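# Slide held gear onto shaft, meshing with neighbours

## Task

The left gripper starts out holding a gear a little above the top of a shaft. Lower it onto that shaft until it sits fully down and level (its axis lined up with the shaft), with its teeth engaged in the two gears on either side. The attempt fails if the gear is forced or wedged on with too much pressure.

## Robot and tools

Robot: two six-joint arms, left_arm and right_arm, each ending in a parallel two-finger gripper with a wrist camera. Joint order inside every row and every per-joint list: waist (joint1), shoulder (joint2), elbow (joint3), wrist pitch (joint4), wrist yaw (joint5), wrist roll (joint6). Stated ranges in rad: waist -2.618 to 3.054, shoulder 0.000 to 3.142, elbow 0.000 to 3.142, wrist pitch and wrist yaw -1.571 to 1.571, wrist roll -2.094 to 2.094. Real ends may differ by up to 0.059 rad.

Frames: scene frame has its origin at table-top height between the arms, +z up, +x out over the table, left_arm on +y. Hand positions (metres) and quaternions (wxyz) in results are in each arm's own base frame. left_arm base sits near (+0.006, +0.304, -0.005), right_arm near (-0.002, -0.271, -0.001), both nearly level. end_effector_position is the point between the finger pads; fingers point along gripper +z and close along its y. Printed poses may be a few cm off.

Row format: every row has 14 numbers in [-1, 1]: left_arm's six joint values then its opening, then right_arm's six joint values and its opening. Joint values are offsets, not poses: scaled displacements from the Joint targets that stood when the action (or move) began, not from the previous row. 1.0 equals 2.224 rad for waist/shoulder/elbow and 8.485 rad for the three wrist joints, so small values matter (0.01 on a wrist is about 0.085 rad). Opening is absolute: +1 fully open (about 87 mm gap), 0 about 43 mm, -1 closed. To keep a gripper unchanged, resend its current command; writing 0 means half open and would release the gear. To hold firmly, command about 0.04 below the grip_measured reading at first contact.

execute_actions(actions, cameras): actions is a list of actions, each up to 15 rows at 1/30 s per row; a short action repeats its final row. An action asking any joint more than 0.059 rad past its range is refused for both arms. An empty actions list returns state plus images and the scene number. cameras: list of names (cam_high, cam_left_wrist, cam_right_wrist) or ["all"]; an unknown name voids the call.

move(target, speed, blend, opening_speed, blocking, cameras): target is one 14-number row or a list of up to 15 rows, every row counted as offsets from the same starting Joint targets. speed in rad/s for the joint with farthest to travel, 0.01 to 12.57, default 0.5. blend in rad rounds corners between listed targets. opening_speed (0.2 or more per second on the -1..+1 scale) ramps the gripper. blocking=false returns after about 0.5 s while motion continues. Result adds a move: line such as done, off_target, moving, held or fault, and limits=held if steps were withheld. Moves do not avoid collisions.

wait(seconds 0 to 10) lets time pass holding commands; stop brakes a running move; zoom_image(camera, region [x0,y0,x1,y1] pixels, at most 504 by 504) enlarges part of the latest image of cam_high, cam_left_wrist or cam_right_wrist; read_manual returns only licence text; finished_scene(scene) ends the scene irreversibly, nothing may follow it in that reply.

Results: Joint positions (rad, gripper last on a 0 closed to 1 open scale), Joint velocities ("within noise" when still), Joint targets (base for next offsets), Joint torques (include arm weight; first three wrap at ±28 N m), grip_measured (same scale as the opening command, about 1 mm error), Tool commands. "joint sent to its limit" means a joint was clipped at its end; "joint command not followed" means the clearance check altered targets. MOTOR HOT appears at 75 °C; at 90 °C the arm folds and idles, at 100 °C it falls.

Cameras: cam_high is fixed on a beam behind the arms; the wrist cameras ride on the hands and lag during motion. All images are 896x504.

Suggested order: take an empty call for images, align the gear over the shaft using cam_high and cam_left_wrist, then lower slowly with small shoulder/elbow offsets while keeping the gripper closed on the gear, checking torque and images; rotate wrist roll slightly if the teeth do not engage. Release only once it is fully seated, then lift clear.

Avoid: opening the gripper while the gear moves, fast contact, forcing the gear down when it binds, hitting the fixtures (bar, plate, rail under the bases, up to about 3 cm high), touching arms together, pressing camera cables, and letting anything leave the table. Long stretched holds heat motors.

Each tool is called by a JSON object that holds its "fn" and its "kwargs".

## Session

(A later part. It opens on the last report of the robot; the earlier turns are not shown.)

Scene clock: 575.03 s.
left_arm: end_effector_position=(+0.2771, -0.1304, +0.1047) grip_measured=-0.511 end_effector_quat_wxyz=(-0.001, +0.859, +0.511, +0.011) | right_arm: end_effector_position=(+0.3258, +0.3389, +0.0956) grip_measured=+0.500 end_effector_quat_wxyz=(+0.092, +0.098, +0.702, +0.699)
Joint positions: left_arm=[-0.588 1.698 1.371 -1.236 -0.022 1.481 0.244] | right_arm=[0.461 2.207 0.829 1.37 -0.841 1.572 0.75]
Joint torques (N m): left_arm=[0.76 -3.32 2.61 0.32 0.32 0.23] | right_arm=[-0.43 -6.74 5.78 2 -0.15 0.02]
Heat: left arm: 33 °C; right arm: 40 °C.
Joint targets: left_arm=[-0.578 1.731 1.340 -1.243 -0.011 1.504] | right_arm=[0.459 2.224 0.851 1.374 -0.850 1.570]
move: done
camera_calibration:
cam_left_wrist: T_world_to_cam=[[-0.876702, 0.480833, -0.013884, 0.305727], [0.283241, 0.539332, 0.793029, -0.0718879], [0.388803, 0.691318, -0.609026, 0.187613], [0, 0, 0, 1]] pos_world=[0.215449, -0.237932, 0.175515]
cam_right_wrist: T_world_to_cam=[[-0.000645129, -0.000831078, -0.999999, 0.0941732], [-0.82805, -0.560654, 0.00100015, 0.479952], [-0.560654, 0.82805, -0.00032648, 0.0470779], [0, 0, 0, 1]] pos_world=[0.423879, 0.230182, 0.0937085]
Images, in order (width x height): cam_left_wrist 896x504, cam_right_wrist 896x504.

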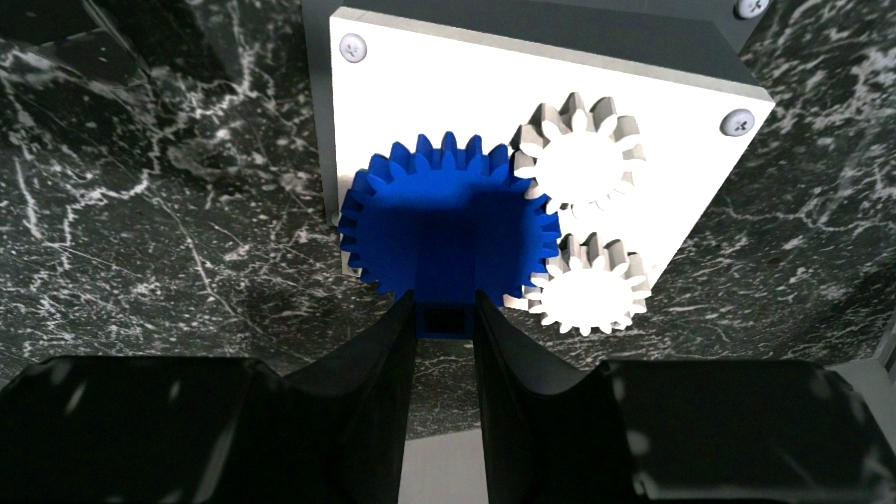

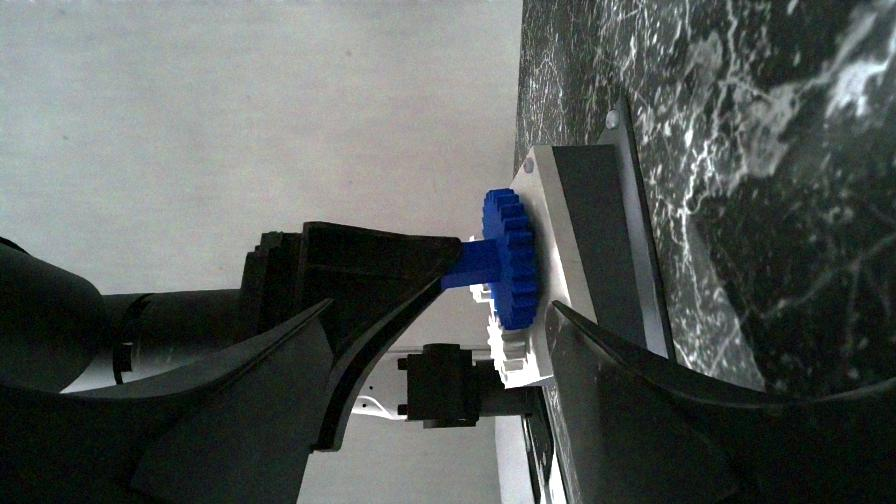

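{"fn": "move", "kwargs": {"target": [0,-0.006,0.007,-0.001,0,-0.0026,0.1,0,0,0,0,0,0,0.5], "speed": 0.1, "opening_speed": 0.6, "cameras": ["cam_left_wrist","cam_right_wrist"]}}

{"fn": "zoom_image", "kwargs": {"camera": "cam_right_wrist", "region": [410, 180, 570, 340]}}

Scene clock: 583.60 s.
left_arm: end_effector_position=(+0.2752, -0.1293, +0.1012) grip_measured=+0.100 end_effector_quat_wxyz=(-0.007, +0.860, +0.511, +0.008) | right_arm: end_effector_position=(+0.3258, +0.3389, +0.0956) grip_measured=+0.500 end_effector_quat_wxyz=(+0.092, +0.098, +0.702, +0.699)
Joint positions: left_arm=[-0.588 1.704 1.363 -1.236 -0.021 1.481 0.55] | right_arm=[0.461 2.207 0.829 1.37 -0.841 1.572 0.75]
Joint torques (N m): left_arm=[0.84 -4.81 4.53 0.22 0.3 -0.02] | right_arm=[-0.42 -6.74 5.78 2 -0.15 0.02]
Heat: left arm: 32 °C; right arm: 40 °C.
Joint targets: left_arm=[-0.578 1.718 1.355 -1.251 -0.011 1.482] | right_arm=[0.459 2.224 0.851 1.374 -0.850 1.570]
move: done
camera_calibration:
cam_left_wrist: T_world_to_cam=[[-0.876625, 0.481174, -0.000123255, 0.302022], [0.292849, 0.53373, 0.79333, -0.0726265], [0.381796, 0.695416, -0.608792, 0.187863], [0, 0, 0, 1]] pos_world=[0.214303, -0.237205, 0.172024]
cam_right_wrist: T_world_to_cam=[[-0.000645129, -0.000831078, -0.999999, 0.0941732], [-0.82805, -0.560654, 0.00100015, 0.479952], [-0.560654, 0.82805, -0.00032648, 0.0470779], [0, 0, 0, 1]] pos_world=[0.423879, 0.230182, 0.0937085]
Images, in order (width x height): cam_left_wrist 896x504, cam_right_wrist 896x504.

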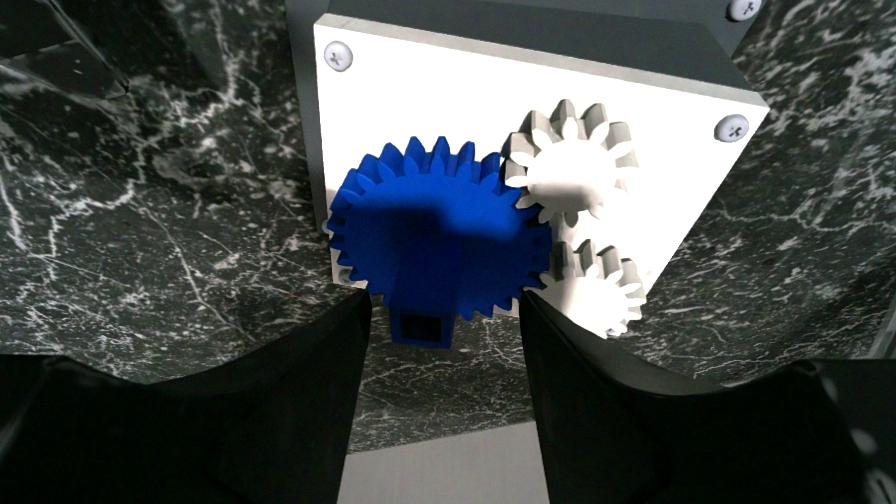

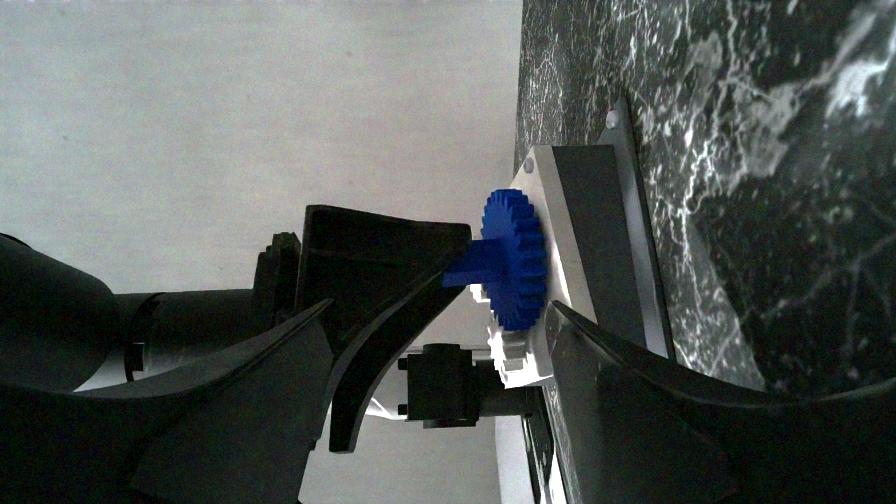

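Scaled by 3.150 from the camera's 896x504 image, which has a finer 1280x720 frame.

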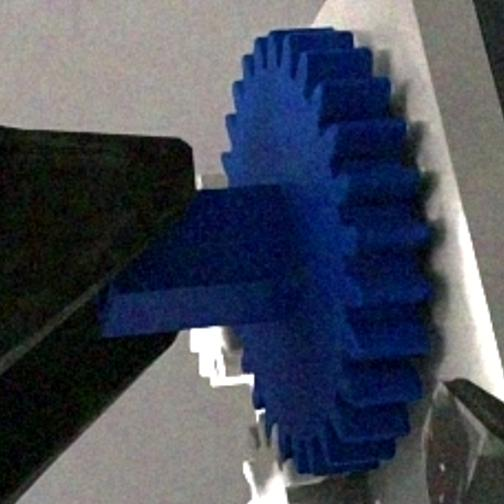

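{"fn": "zoom_image", "kwargs": {"camera": "cam_left_wrist", "region": [480, 130, 660, 350]}}

Scaled by 2.291 from the camera's 896x504 image, which has a finer 1280x720 frame.

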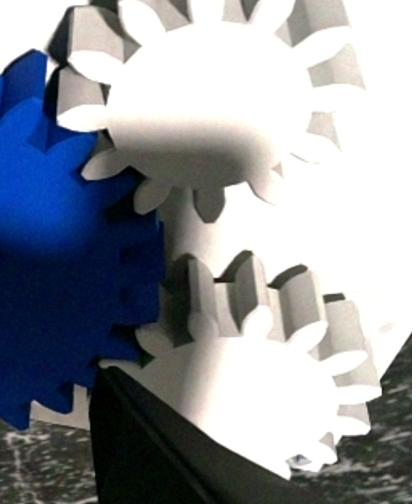

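{"fn": "move", "kwargs": {"target": [[0,0,0,0,0,0,0.1,0,-0.0809,-0.1996,0.0207,0.1001,0,0.5],[0,0,0,0,0,0,0.1,0.1443,-0.0809,-0.1996,0.0207,0.1001,0,0.5]], "speed": 0.6, "cameras": ["cam_right_wrist"]}}

{"fn": "zoom_image", "kwargs": {"camera": "cam_right_wrist", "region": [310, 190, 470, 350]}}

Scene clock: 606.70 s.
left_arm: end_effector_position=(+0.2752, -0.1293, +0.1012) grip_measured=+0.100 end_effector_quat_wxyz=(-0.007, +0.860, +0.511, +0.008) | right_arm: end_effector_position=(+0.2763, +0.3340, +0.0546) grip_measured=+0.500 end_effector_quat_wxyz=(+0.244, +0.292, +0.706, +0.597)
Joint positions: left_arm=[-0.588 1.704 1.363 -1.236 -0.021 1.481 0.55] | right_arm=[0.779 2.068 0.416 1.482 -0.011 1.572 0.75]
Joint torques (N m): left_arm=[0.83 -4.86 4.46 0.22 0.29 -0.01] | right_arm=[-0.14 -7.97 1.73 2.9 0.05 0.02]
Heat: left arm: 32 °C; right arm: 41 °C.
Joint targets: left_arm=[-0.578 1.718 1.355 -1.251 -0.011 1.482] | right_arm=[0.780 2.044 0.407 1.550 0.000 1.570]
move: off_target (right_arm); right_arm: the wrist pitch is farthest, 0.067 rad from its target
camera_calibration:
cam_right_wrist: T_world_to_cam=[[-0.112636, -0.119232, -0.986457, 0.122887], [-0.989569, -0.0762787, 0.122211, 0.312443], [-0.0898171, 0.989932, -0.109396, -0.154795], [0, 0, 0, 1]] pos_world=[0.309122, 0.191722, 0.0661046]
Images, in order (width x height): cam_right_wrist 896x504.

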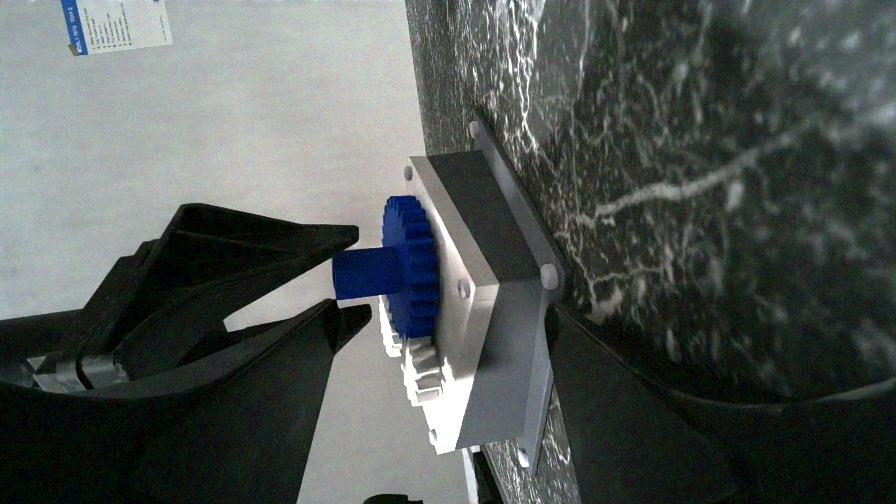

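Scaled by 3.150 from the camera's 896x504 image, which has a finer 1280x720 frame.

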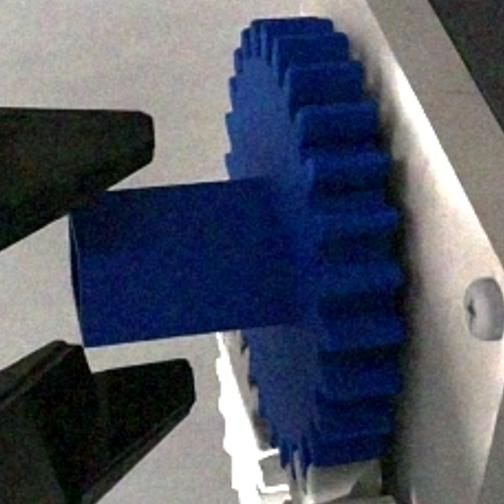

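{"fn": "move", "kwargs": {"target": [[0,0,0,0,0,0,-0.8,0,0,0,0,0,0,0.5],[0.0085,-0.0283,-0.0040,0.0003,0,0,-0.8,0,0,0,0,0,0,0.5]], "speed": 0.08, "opening_speed": 0.6, "cameras": ["cam_left_wrist","cam_right_wrist"]}}

{"fn": "zoom_image", "kwargs": {"camera": "cam_right_wrist", "region": [310, 190, 470, 350]}}

Scene clock: 624.07 s.
left_arm: end_effector_position=(+0.2778, -0.1287, +0.1018) grip_measured=-0.497 end_effector_quat_wxyz=(+0.005, +0.856, +0.517, +0.006) | right_arm: end_effector_position=(+0.2763, +0.3340, +0.0546) grip_measured=+0.500 end_effector_quat_wxyz=(+0.244, +0.292, +0.706, +0.597)
Joint positions: left_arm=[-0.573 1.694 1.357 -1.22 -0.006 1.481 0.251] | right_arm=[0.779 2.068 0.416 1.482 -0.011 1.572 0.75]
Joint torques (N m): left_arm=[1.28 -8.92 4.16 0.16 0.13 0] | right_arm=[-0.16 -7.97 1.73 2.9 0.05 0.02]
Heat: left arm: 33 °C; right arm: 44 °C.
Joint targets: left_arm=[-0.559 1.655 1.347 -1.249 -0.011 1.482] | right_arm=[0.780 2.044 0.407 1.550 0.000 1.570]
move: off_target (left_arm, right_arm); left_arm: the shoulder is farthest, 0.039 rad from its target; right_arm: the wrist pitch is farthest, 0.068 rad from its target
camera_calibration:
cam_left_wrist: T_world_to_cam=[[-0.883592, 0.467872, -0.018995, 0.306236], [0.27784, 0.5565, 0.783015, -0.0660553], [0.376921, 0.686588, -0.621713, 0.188433], [0, 0, 0, 1]] pos_world=[0.217916, -0.235895, 0.17469]
cam_right_wrist: T_world_to_cam=[[-0.112636, -0.119232, -0.986457, 0.122887], [-0.989569, -0.0762787, 0.122211, 0.312443], [-0.0898171, 0.989932, -0.109396, -0.154795], [0, 0, 0, 1]] pos_world=[0.309122, 0.191722, 0.0661046]
Images, in order (width x height): cam_left_wrist 896x504, cam_right_wrist 896x504.

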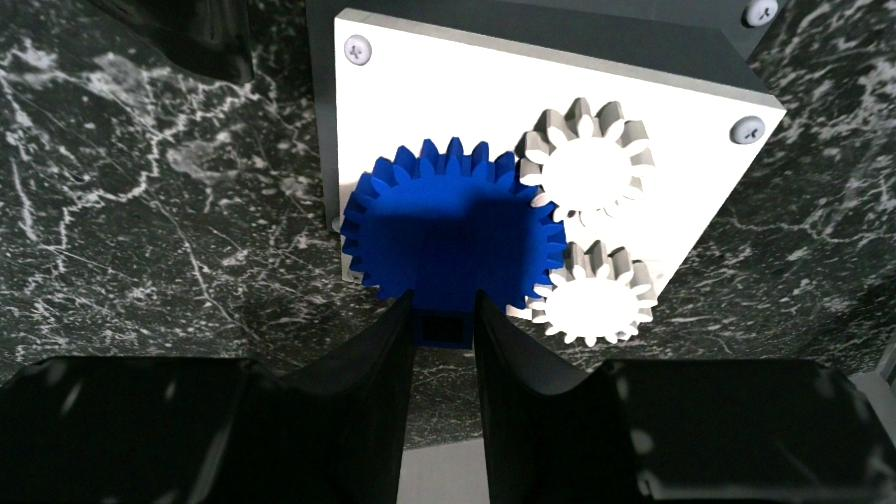

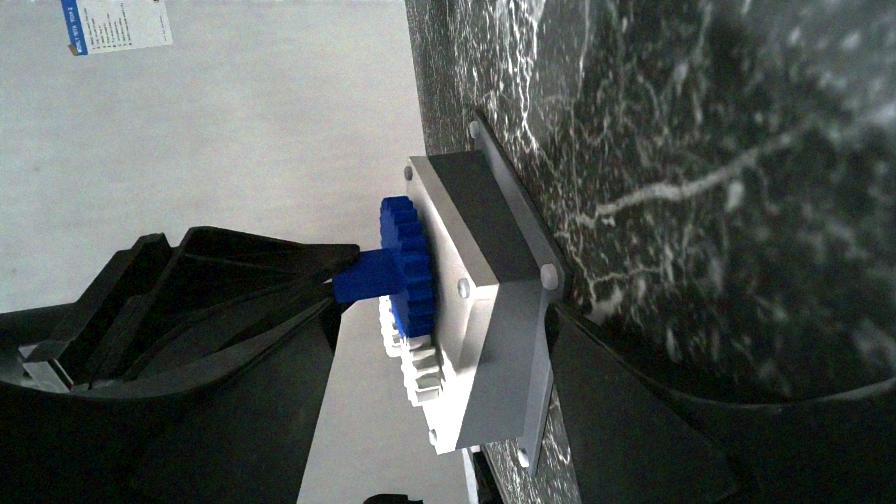

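Scaled by 3.150 from the camera's 896x504 image, which has a finer 1280x720 frame.

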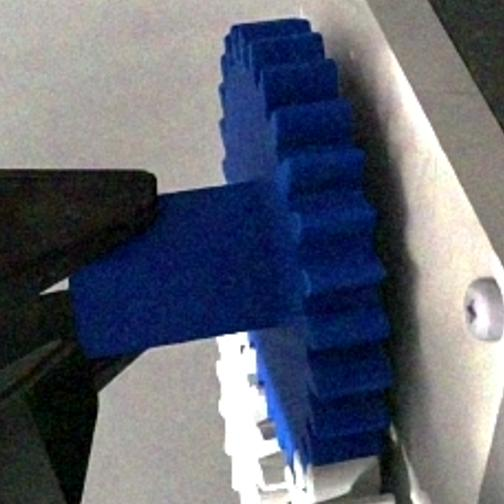

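{"fn": "move", "kwargs": {"target": [0.0085,0,0,0,0,0,-0.8,0,0,0,0,0,0,0.5], "speed": 0.08, "cameras": ["cam_left_wrist","cam_right_wrist"]}}

{"fn": "zoom_image", "kwargs": {"camera": "cam_right_wrist", "region": [310, 190, 470, 350]}}

{"fn": "zoom_image", "kwargs": {"camera": "cam_left_wrist", "region": [480, 110, 670, 350]}}

Scene clock: 642.40 s.
left_arm: end_effector_position=(+0.2781, -0.1279, +0.1016) grip_measured=-0.497 end_effector_quat_wxyz=(+0.010, +0.852, +0.523, -0.002) | right_arm: end_effector_position=(+0.2763, +0.3340, +0.0546) grip_measured=+0.500 end_effector_quat_wxyz=(+0.244, +0.292, +0.706, +0.597)
Joint positions: left_arm=[-0.56 1.692 1.357 -1.219 0.013 1.481 0.251] | right_arm=[0.779 2.068 0.416 1.482 -0.011 1.572 0.75]
Joint torques (N m): left_arm=[1.76 -8.87 4.29 0.12 -0.12 -0.01] | right_arm=[-0.14 -7.98 1.73 2.9 0.05 0.01]
Heat: left arm: 35 °C; right arm: 45 °C.
Joint targets: left_arm=[-0.540 1.655 1.347 -1.249 -0.011 1.482] | right_arm=[0.780 2.044 0.407 1.550 0.000 1.570]
move: off_target (left_arm, right_arm); left_arm: the shoulder is farthest, 0.037 rad from its target; right_arm: the wrist pitch is farthest, 0.068 rad from its target
camera_calibration:
cam_left_wrist: T_world_to_cam=[[-0.889946, 0.455611, -0.0203686, 0.306407], [0.276214, 0.573991, 0.77087, -0.0624393], [0.362909, 0.680407, -0.636666, 0.192239], [0, 0, 0, 1]] pos_world=[0.220167, -0.234563, 0.176765]
cam_right_wrist: T_world_to_cam=[[-0.112636, -0.119232, -0.986457, 0.122887], [-0.989569, -0.0762787, 0.122211, 0.312443], [-0.0898171, 0.989932, -0.109396, -0.154795], [0, 0, 0, 1]] pos_world=[0.309122, 0.191722, 0.0661046]
Images, in order (width x height): cam_left_wrist 896x504, cam_right_wrist 896x504.

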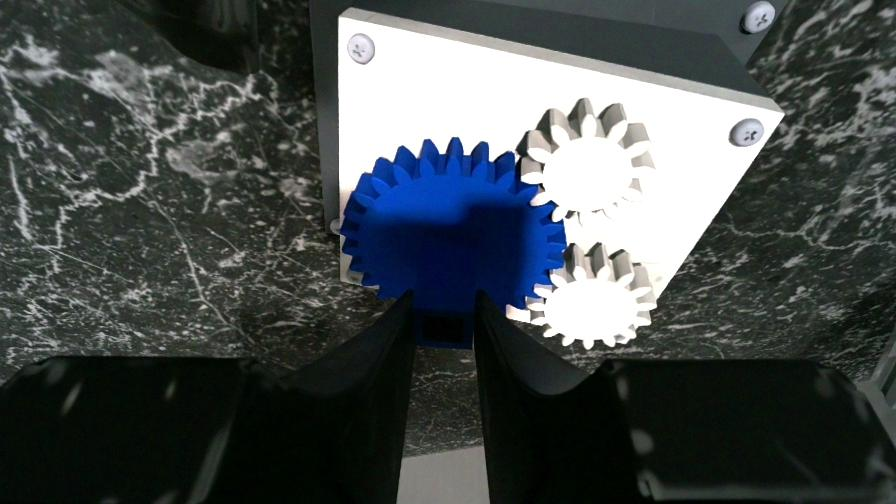

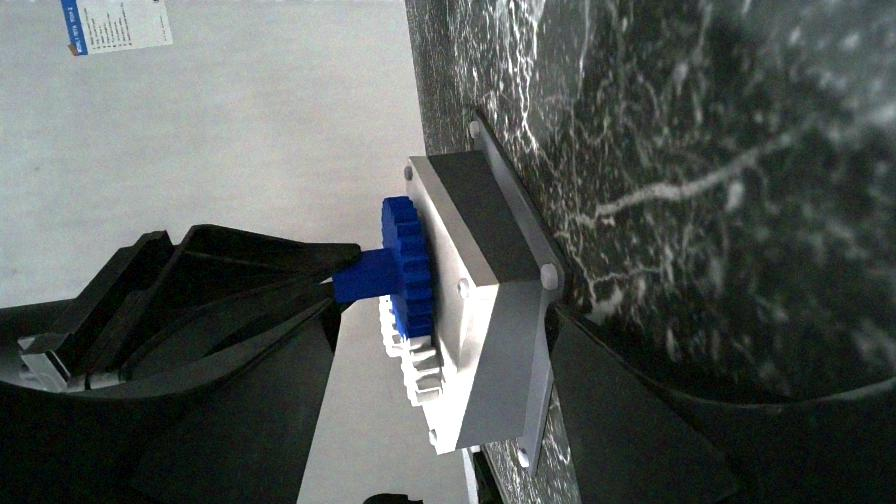

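Scaled by 3.150 from the camera's 896x504 image, which has a finer 1280x720 frame.

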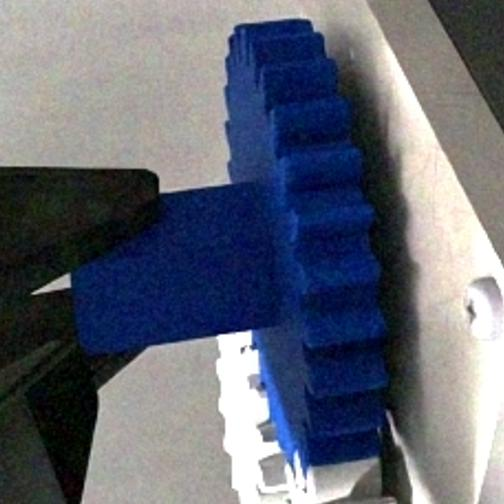

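Scaled by 2.100 from the camera's 896x504 image, which has a finer 1280x720 frame.

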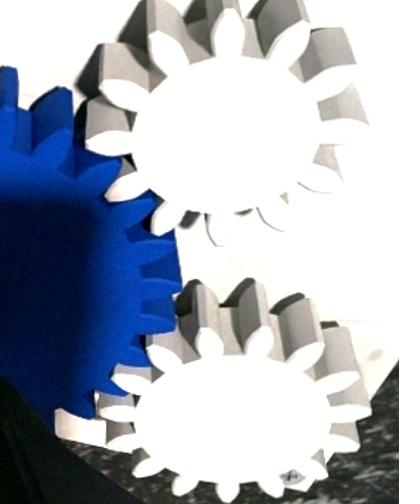

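{"fn": "move", "kwargs": {"target": [0,0.0250,-0.0090,0.0010,0,0,-0.8,0,0,0,0,0,0,0.5], "speed": 0.08, "cameras": ["cam_right_wrist"]}}

{"fn": "zoom_image", "kwargs": {"camera": "cam_right_wrist", "region": [310, 190, 470, 350]}}

Scene clock: 649.73 s.
left_arm: end_effector_position=(+0.2779, -0.1278, +0.1008) grip_measured=-0.497 end_effector_quat_wxyz=(+0.010, +0.852, +0.523, -0.002) | right_arm: end_effector_position=(+0.2763, +0.3340, +0.0546) grip_measured=+0.500 end_effector_quat_wxyz=(+0.244, +0.292, +0.706, +0.597)
Joint positions: left_arm=[-0.56 1.692 1.354 -1.216 0.013 1.481 0.251] | right_arm=[0.779 2.068 0.416 1.482 -0.011 1.572 0.75]
Joint torques (N m): left_arm=[1.68 -4.44 2.93 0.2 -0.09 0] | right_arm=[-0.16 -7.97 1.73 2.91 0.05 0.01]
Heat: left arm: 36 °C; right arm: 46 °C.
Joint targets: left_arm=[-0.540 1.711 1.326 -1.240 -0.011 1.482] | right_arm=[0.780 2.044 0.407 1.550 0.000 1.570]
move: off_target (right_arm); right_arm: the wrist pitch is farthest, 0.068 rad from its target
camera_calibration:
cam_right_wrist: T_world_to_cam=[[-0.112636, -0.119232, -0.986457, 0.122887], [-0.989569, -0.0762787, 0.122211, 0.312443], [-0.0898171, 0.989932, -0.109396, -0.154795], [0, 0, 0, 1]] pos_world=[0.309122, 0.191722, 0.0661046]
Images, in order (width x height): cam_right_wrist 896x504.

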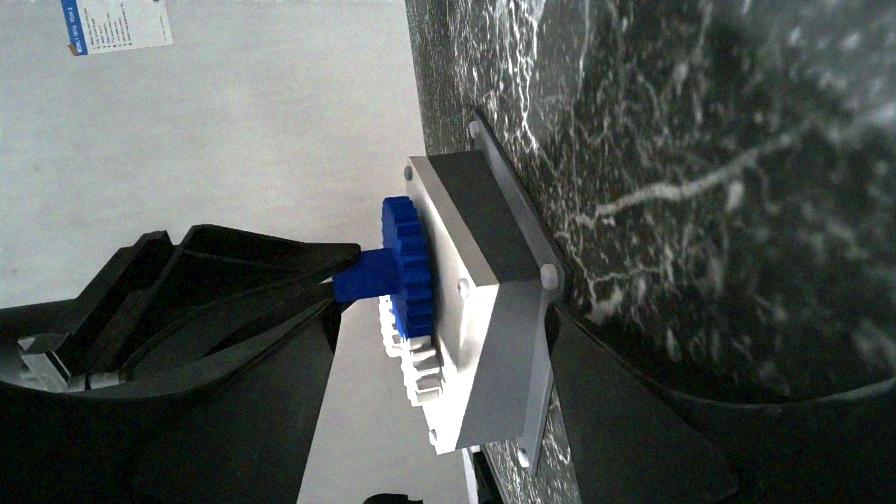

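Scaled by 3.150 from the camera's 896x504 image, which has a finer 1280x720 frame.

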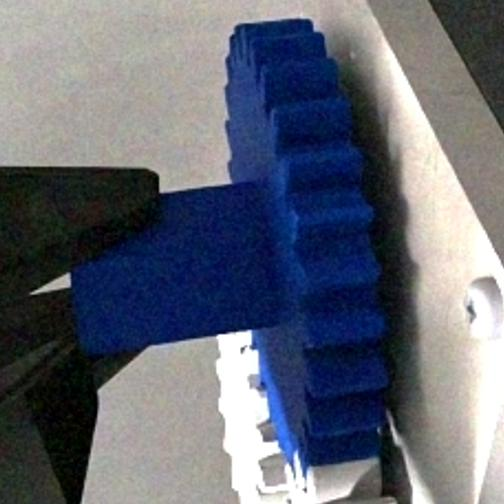

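{"fn": "move", "kwargs": {"target": [[0,-0.0040,0.0050,-0.0005,0,0,-0.8,0,0,0,0,0,0,0.5],[0,-0.0040,0.0050,-0.0005,0,0,0.1,0,0,0,0,0,0,0.5]], "speed": 0.08, "opening_speed": 0.6, "cameras": ["cam_left_wrist","cam_right_wrist"]}}

{"fn": "zoom_image", "kwargs": {"camera": "cam_right_wrist", "region": [310, 190, 470, 350]}}

{"fn": "zoom_image", "kwargs": {"camera": "cam_left_wrist", "region": [310, 110, 670, 350]}}

Scene clock: 660.87 s.
left_arm: end_effector_position=(+0.2764, -0.1214, +0.0990) grip_measured=+0.100 end_effector_quat_wxyz=(+0.000, +0.850, +0.527, -0.001) | right_arm: end_effector_position=(+0.2763, +0.3340, +0.0546) grip_measured=+0.500 end_effector_quat_wxyz=(+0.244, +0.292, +0.706, +0.597)
Joint positions: left_arm=[-0.551 1.692 1.345 -1.224 0.002 1.481 0.55] | right_arm=[0.779 2.068 0.416 1.482 -0.011 1.572 0.75]
Joint torques (N m): left_arm=[0.9 -5.08 4.48 0.16 0.04 -0.03] | right_arm=[-0.16 -7.97 1.73 2.91 0.05 0.02]
Heat: left arm: 35 °C; right arm: 46 °C.
Joint targets: left_arm=[-0.540 1.702 1.337 -1.244 -0.011 1.482] | right_arm=[0.780 2.044 0.407 1.550 0.000 1.570]
move: off_target (right_arm); right_arm: the wrist pitch is farthest, 0.068 rad from its target
camera_calibration:
cam_left_wrist: T_world_to_cam=[[-0.894041, 0.44796, -0.00464929, 0.300494], [0.27758, 0.562082, 0.77911, -0.0664017], [0.351624, 0.695266, -0.62687, 0.190724], [0, 0, 0, 1]] pos_world=[0.220023, -0.22989, 0.172691]
cam_right_wrist: T_world_to_cam=[[-0.112636, -0.119232, -0.986457, 0.122887], [-0.989569, -0.0762787, 0.122211, 0.312443], [-0.0898171, 0.989932, -0.109396, -0.154795], [0, 0, 0, 1]] pos_world=[0.309122, 0.191722, 0.0661046]
Images, in order (width x height): cam_left_wrist 896x504, cam_right_wrist 896x504.

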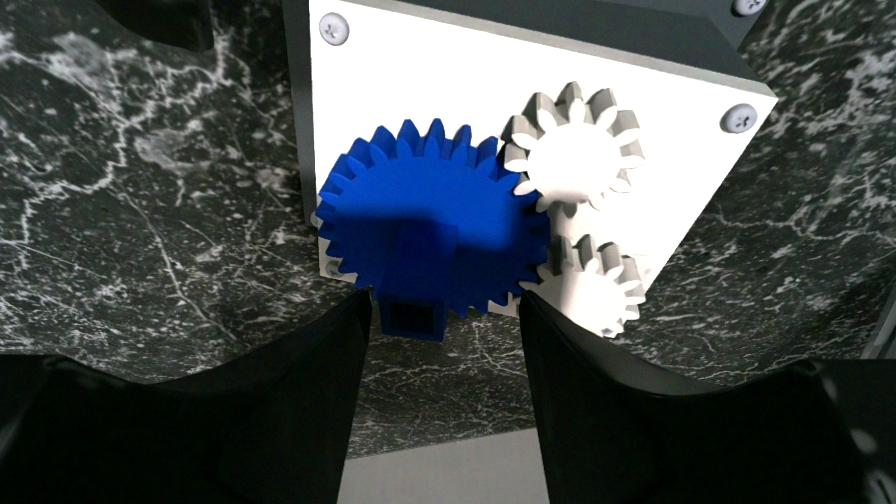

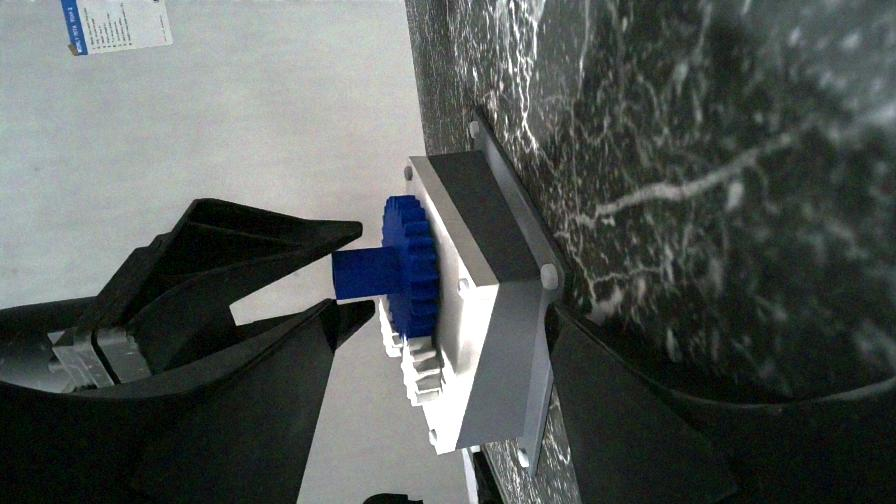

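Scaled by 3.150 from the camera's 896x504 image, which has a finer 1280x720 frame.

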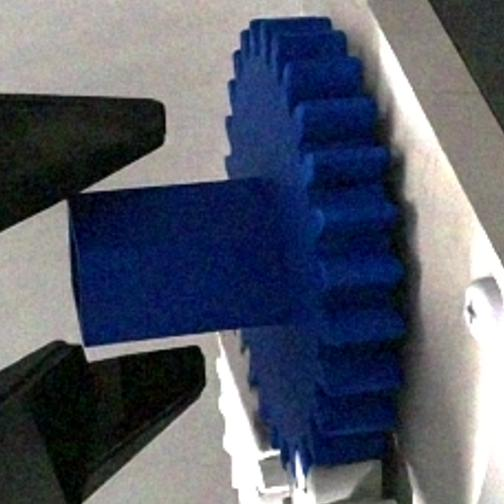

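Scaled by 1.400 from the camera's 896x504 image, which has a finer 1280x720 frame.

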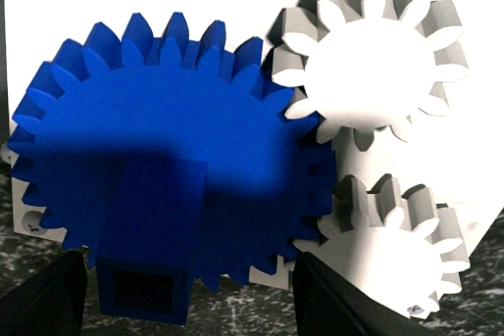

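{"fn": "zoom_image", "kwargs": {"camera": "cam_left_wrist", "region": [490, 200, 610, 320]}}

Scaled by 4.200 from the camera's 896x504 image, which has a finer 1280x720 frame.

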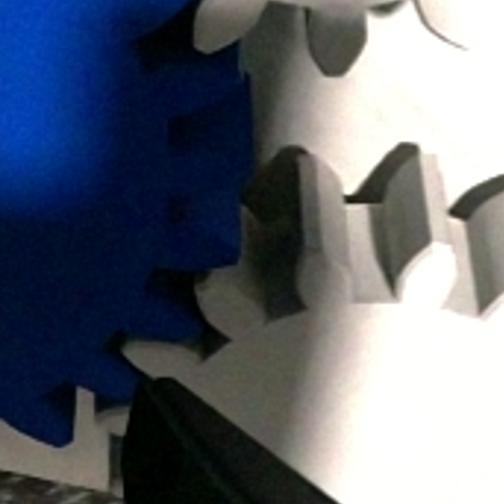

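{"fn": "move", "kwargs": {"target": [0,0,0.0702,-0.0184,0,0,0.1,0,0,0,0,0,0,0.5], "speed": 0.2, "cameras": ["cam_left_wrist","cam_right_wrist"]}}

{"fn": "zoom_image", "kwargs": {"camera": "cam_right_wrist", "region": [310, 190, 470, 350]}}

Scene clock: 690.37 s.
left_arm: end_effector_position=(+0.2719, -0.1186, +0.1316) grip_measured=+0.100 end_effector_quat_wxyz=(-0.012, +0.850, +0.527, -0.007) | right_arm: end_effector_position=(+0.2763, +0.3340, +0.0546) grip_measured=+0.500 end_effector_quat_wxyz=(+0.244, +0.292, +0.706, +0.597)
Joint positions: left_arm=[-0.551 1.692 1.474 -1.379 0.001 1.481 0.55] | right_arm=[0.779 2.068 0.416 1.482 -0.011 1.572 0.75]
Joint torques (N m): left_arm=[0.77 -5.05 6.71 0.12 0.06 0.01] | right_arm=[-0.16 -7.97 1.73 2.9 0.05 0.02]
Heat: left arm: 34 °C; right arm: 48 °C.
Joint targets: left_arm=[-0.540 1.702 1.494 -1.400 -0.011 1.482] | right_arm=[0.780 2.044 0.407 1.550 0.000 1.570]
move: off_target (right_arm); right_arm: the wrist pitch is farthest, 0.068 rad from its target
camera_calibration:
cam_left_wrist: T_world_to_cam=[[-0.893857, 0.447818, 0.0218818, 0.291856], [0.295106, 0.550894, 0.780659, -0.0983957], [0.337539, 0.704255, -0.624574, 0.215322], [0, 0, 0, 1]] pos_world=[0.217235, -0.228134, 0.204912]
cam_right_wrist: T_world_to_cam=[[-0.112636, -0.119232, -0.986457, 0.122887], [-0.989569, -0.0762787, 0.122211, 0.312443], [-0.0898171, 0.989932, -0.109396, -0.154795], [0, 0, 0, 1]] pos_world=[0.309122, 0.191722, 0.0661046]
Images, in order (width x height): cam_left_wrist 896x504, cam_right_wrist 896x504.

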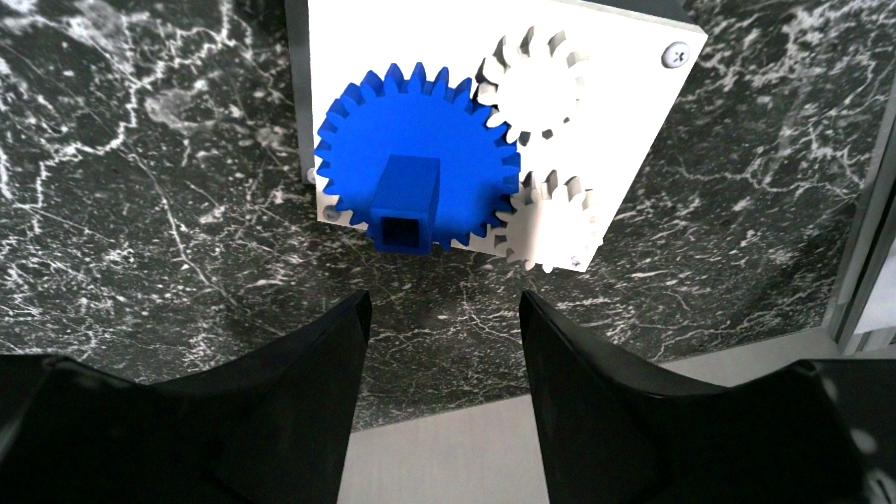

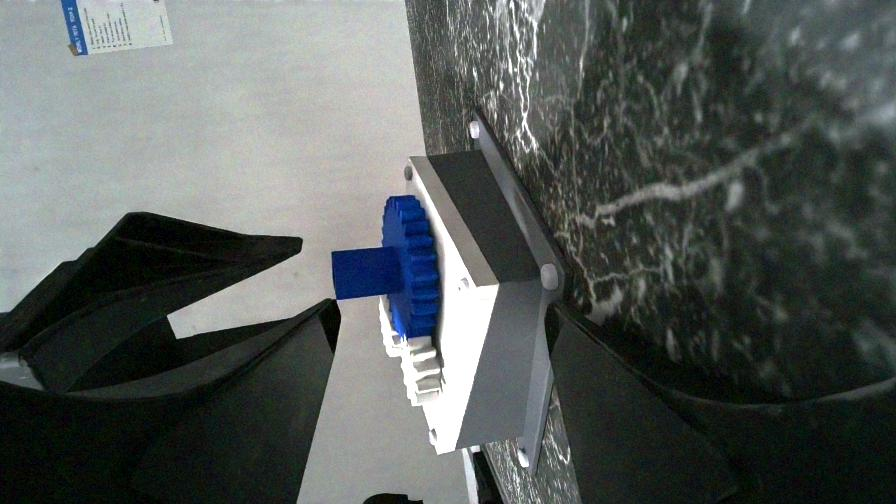

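Scaled by 3.150 from the camera's 896x504 image, which has a finer 1280x720 frame.

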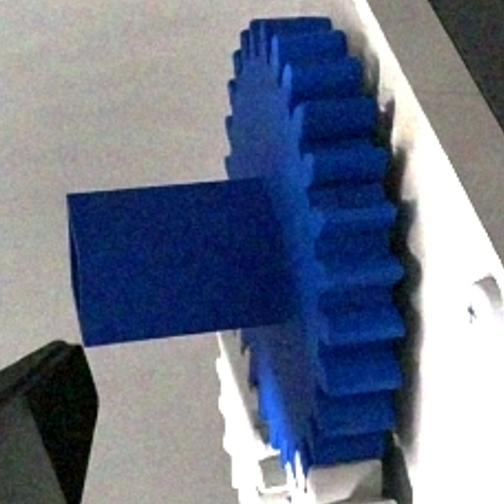

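{"fn": "finished_scene", "kwargs": {"scene": 1}}

The scene is finished: the task was done.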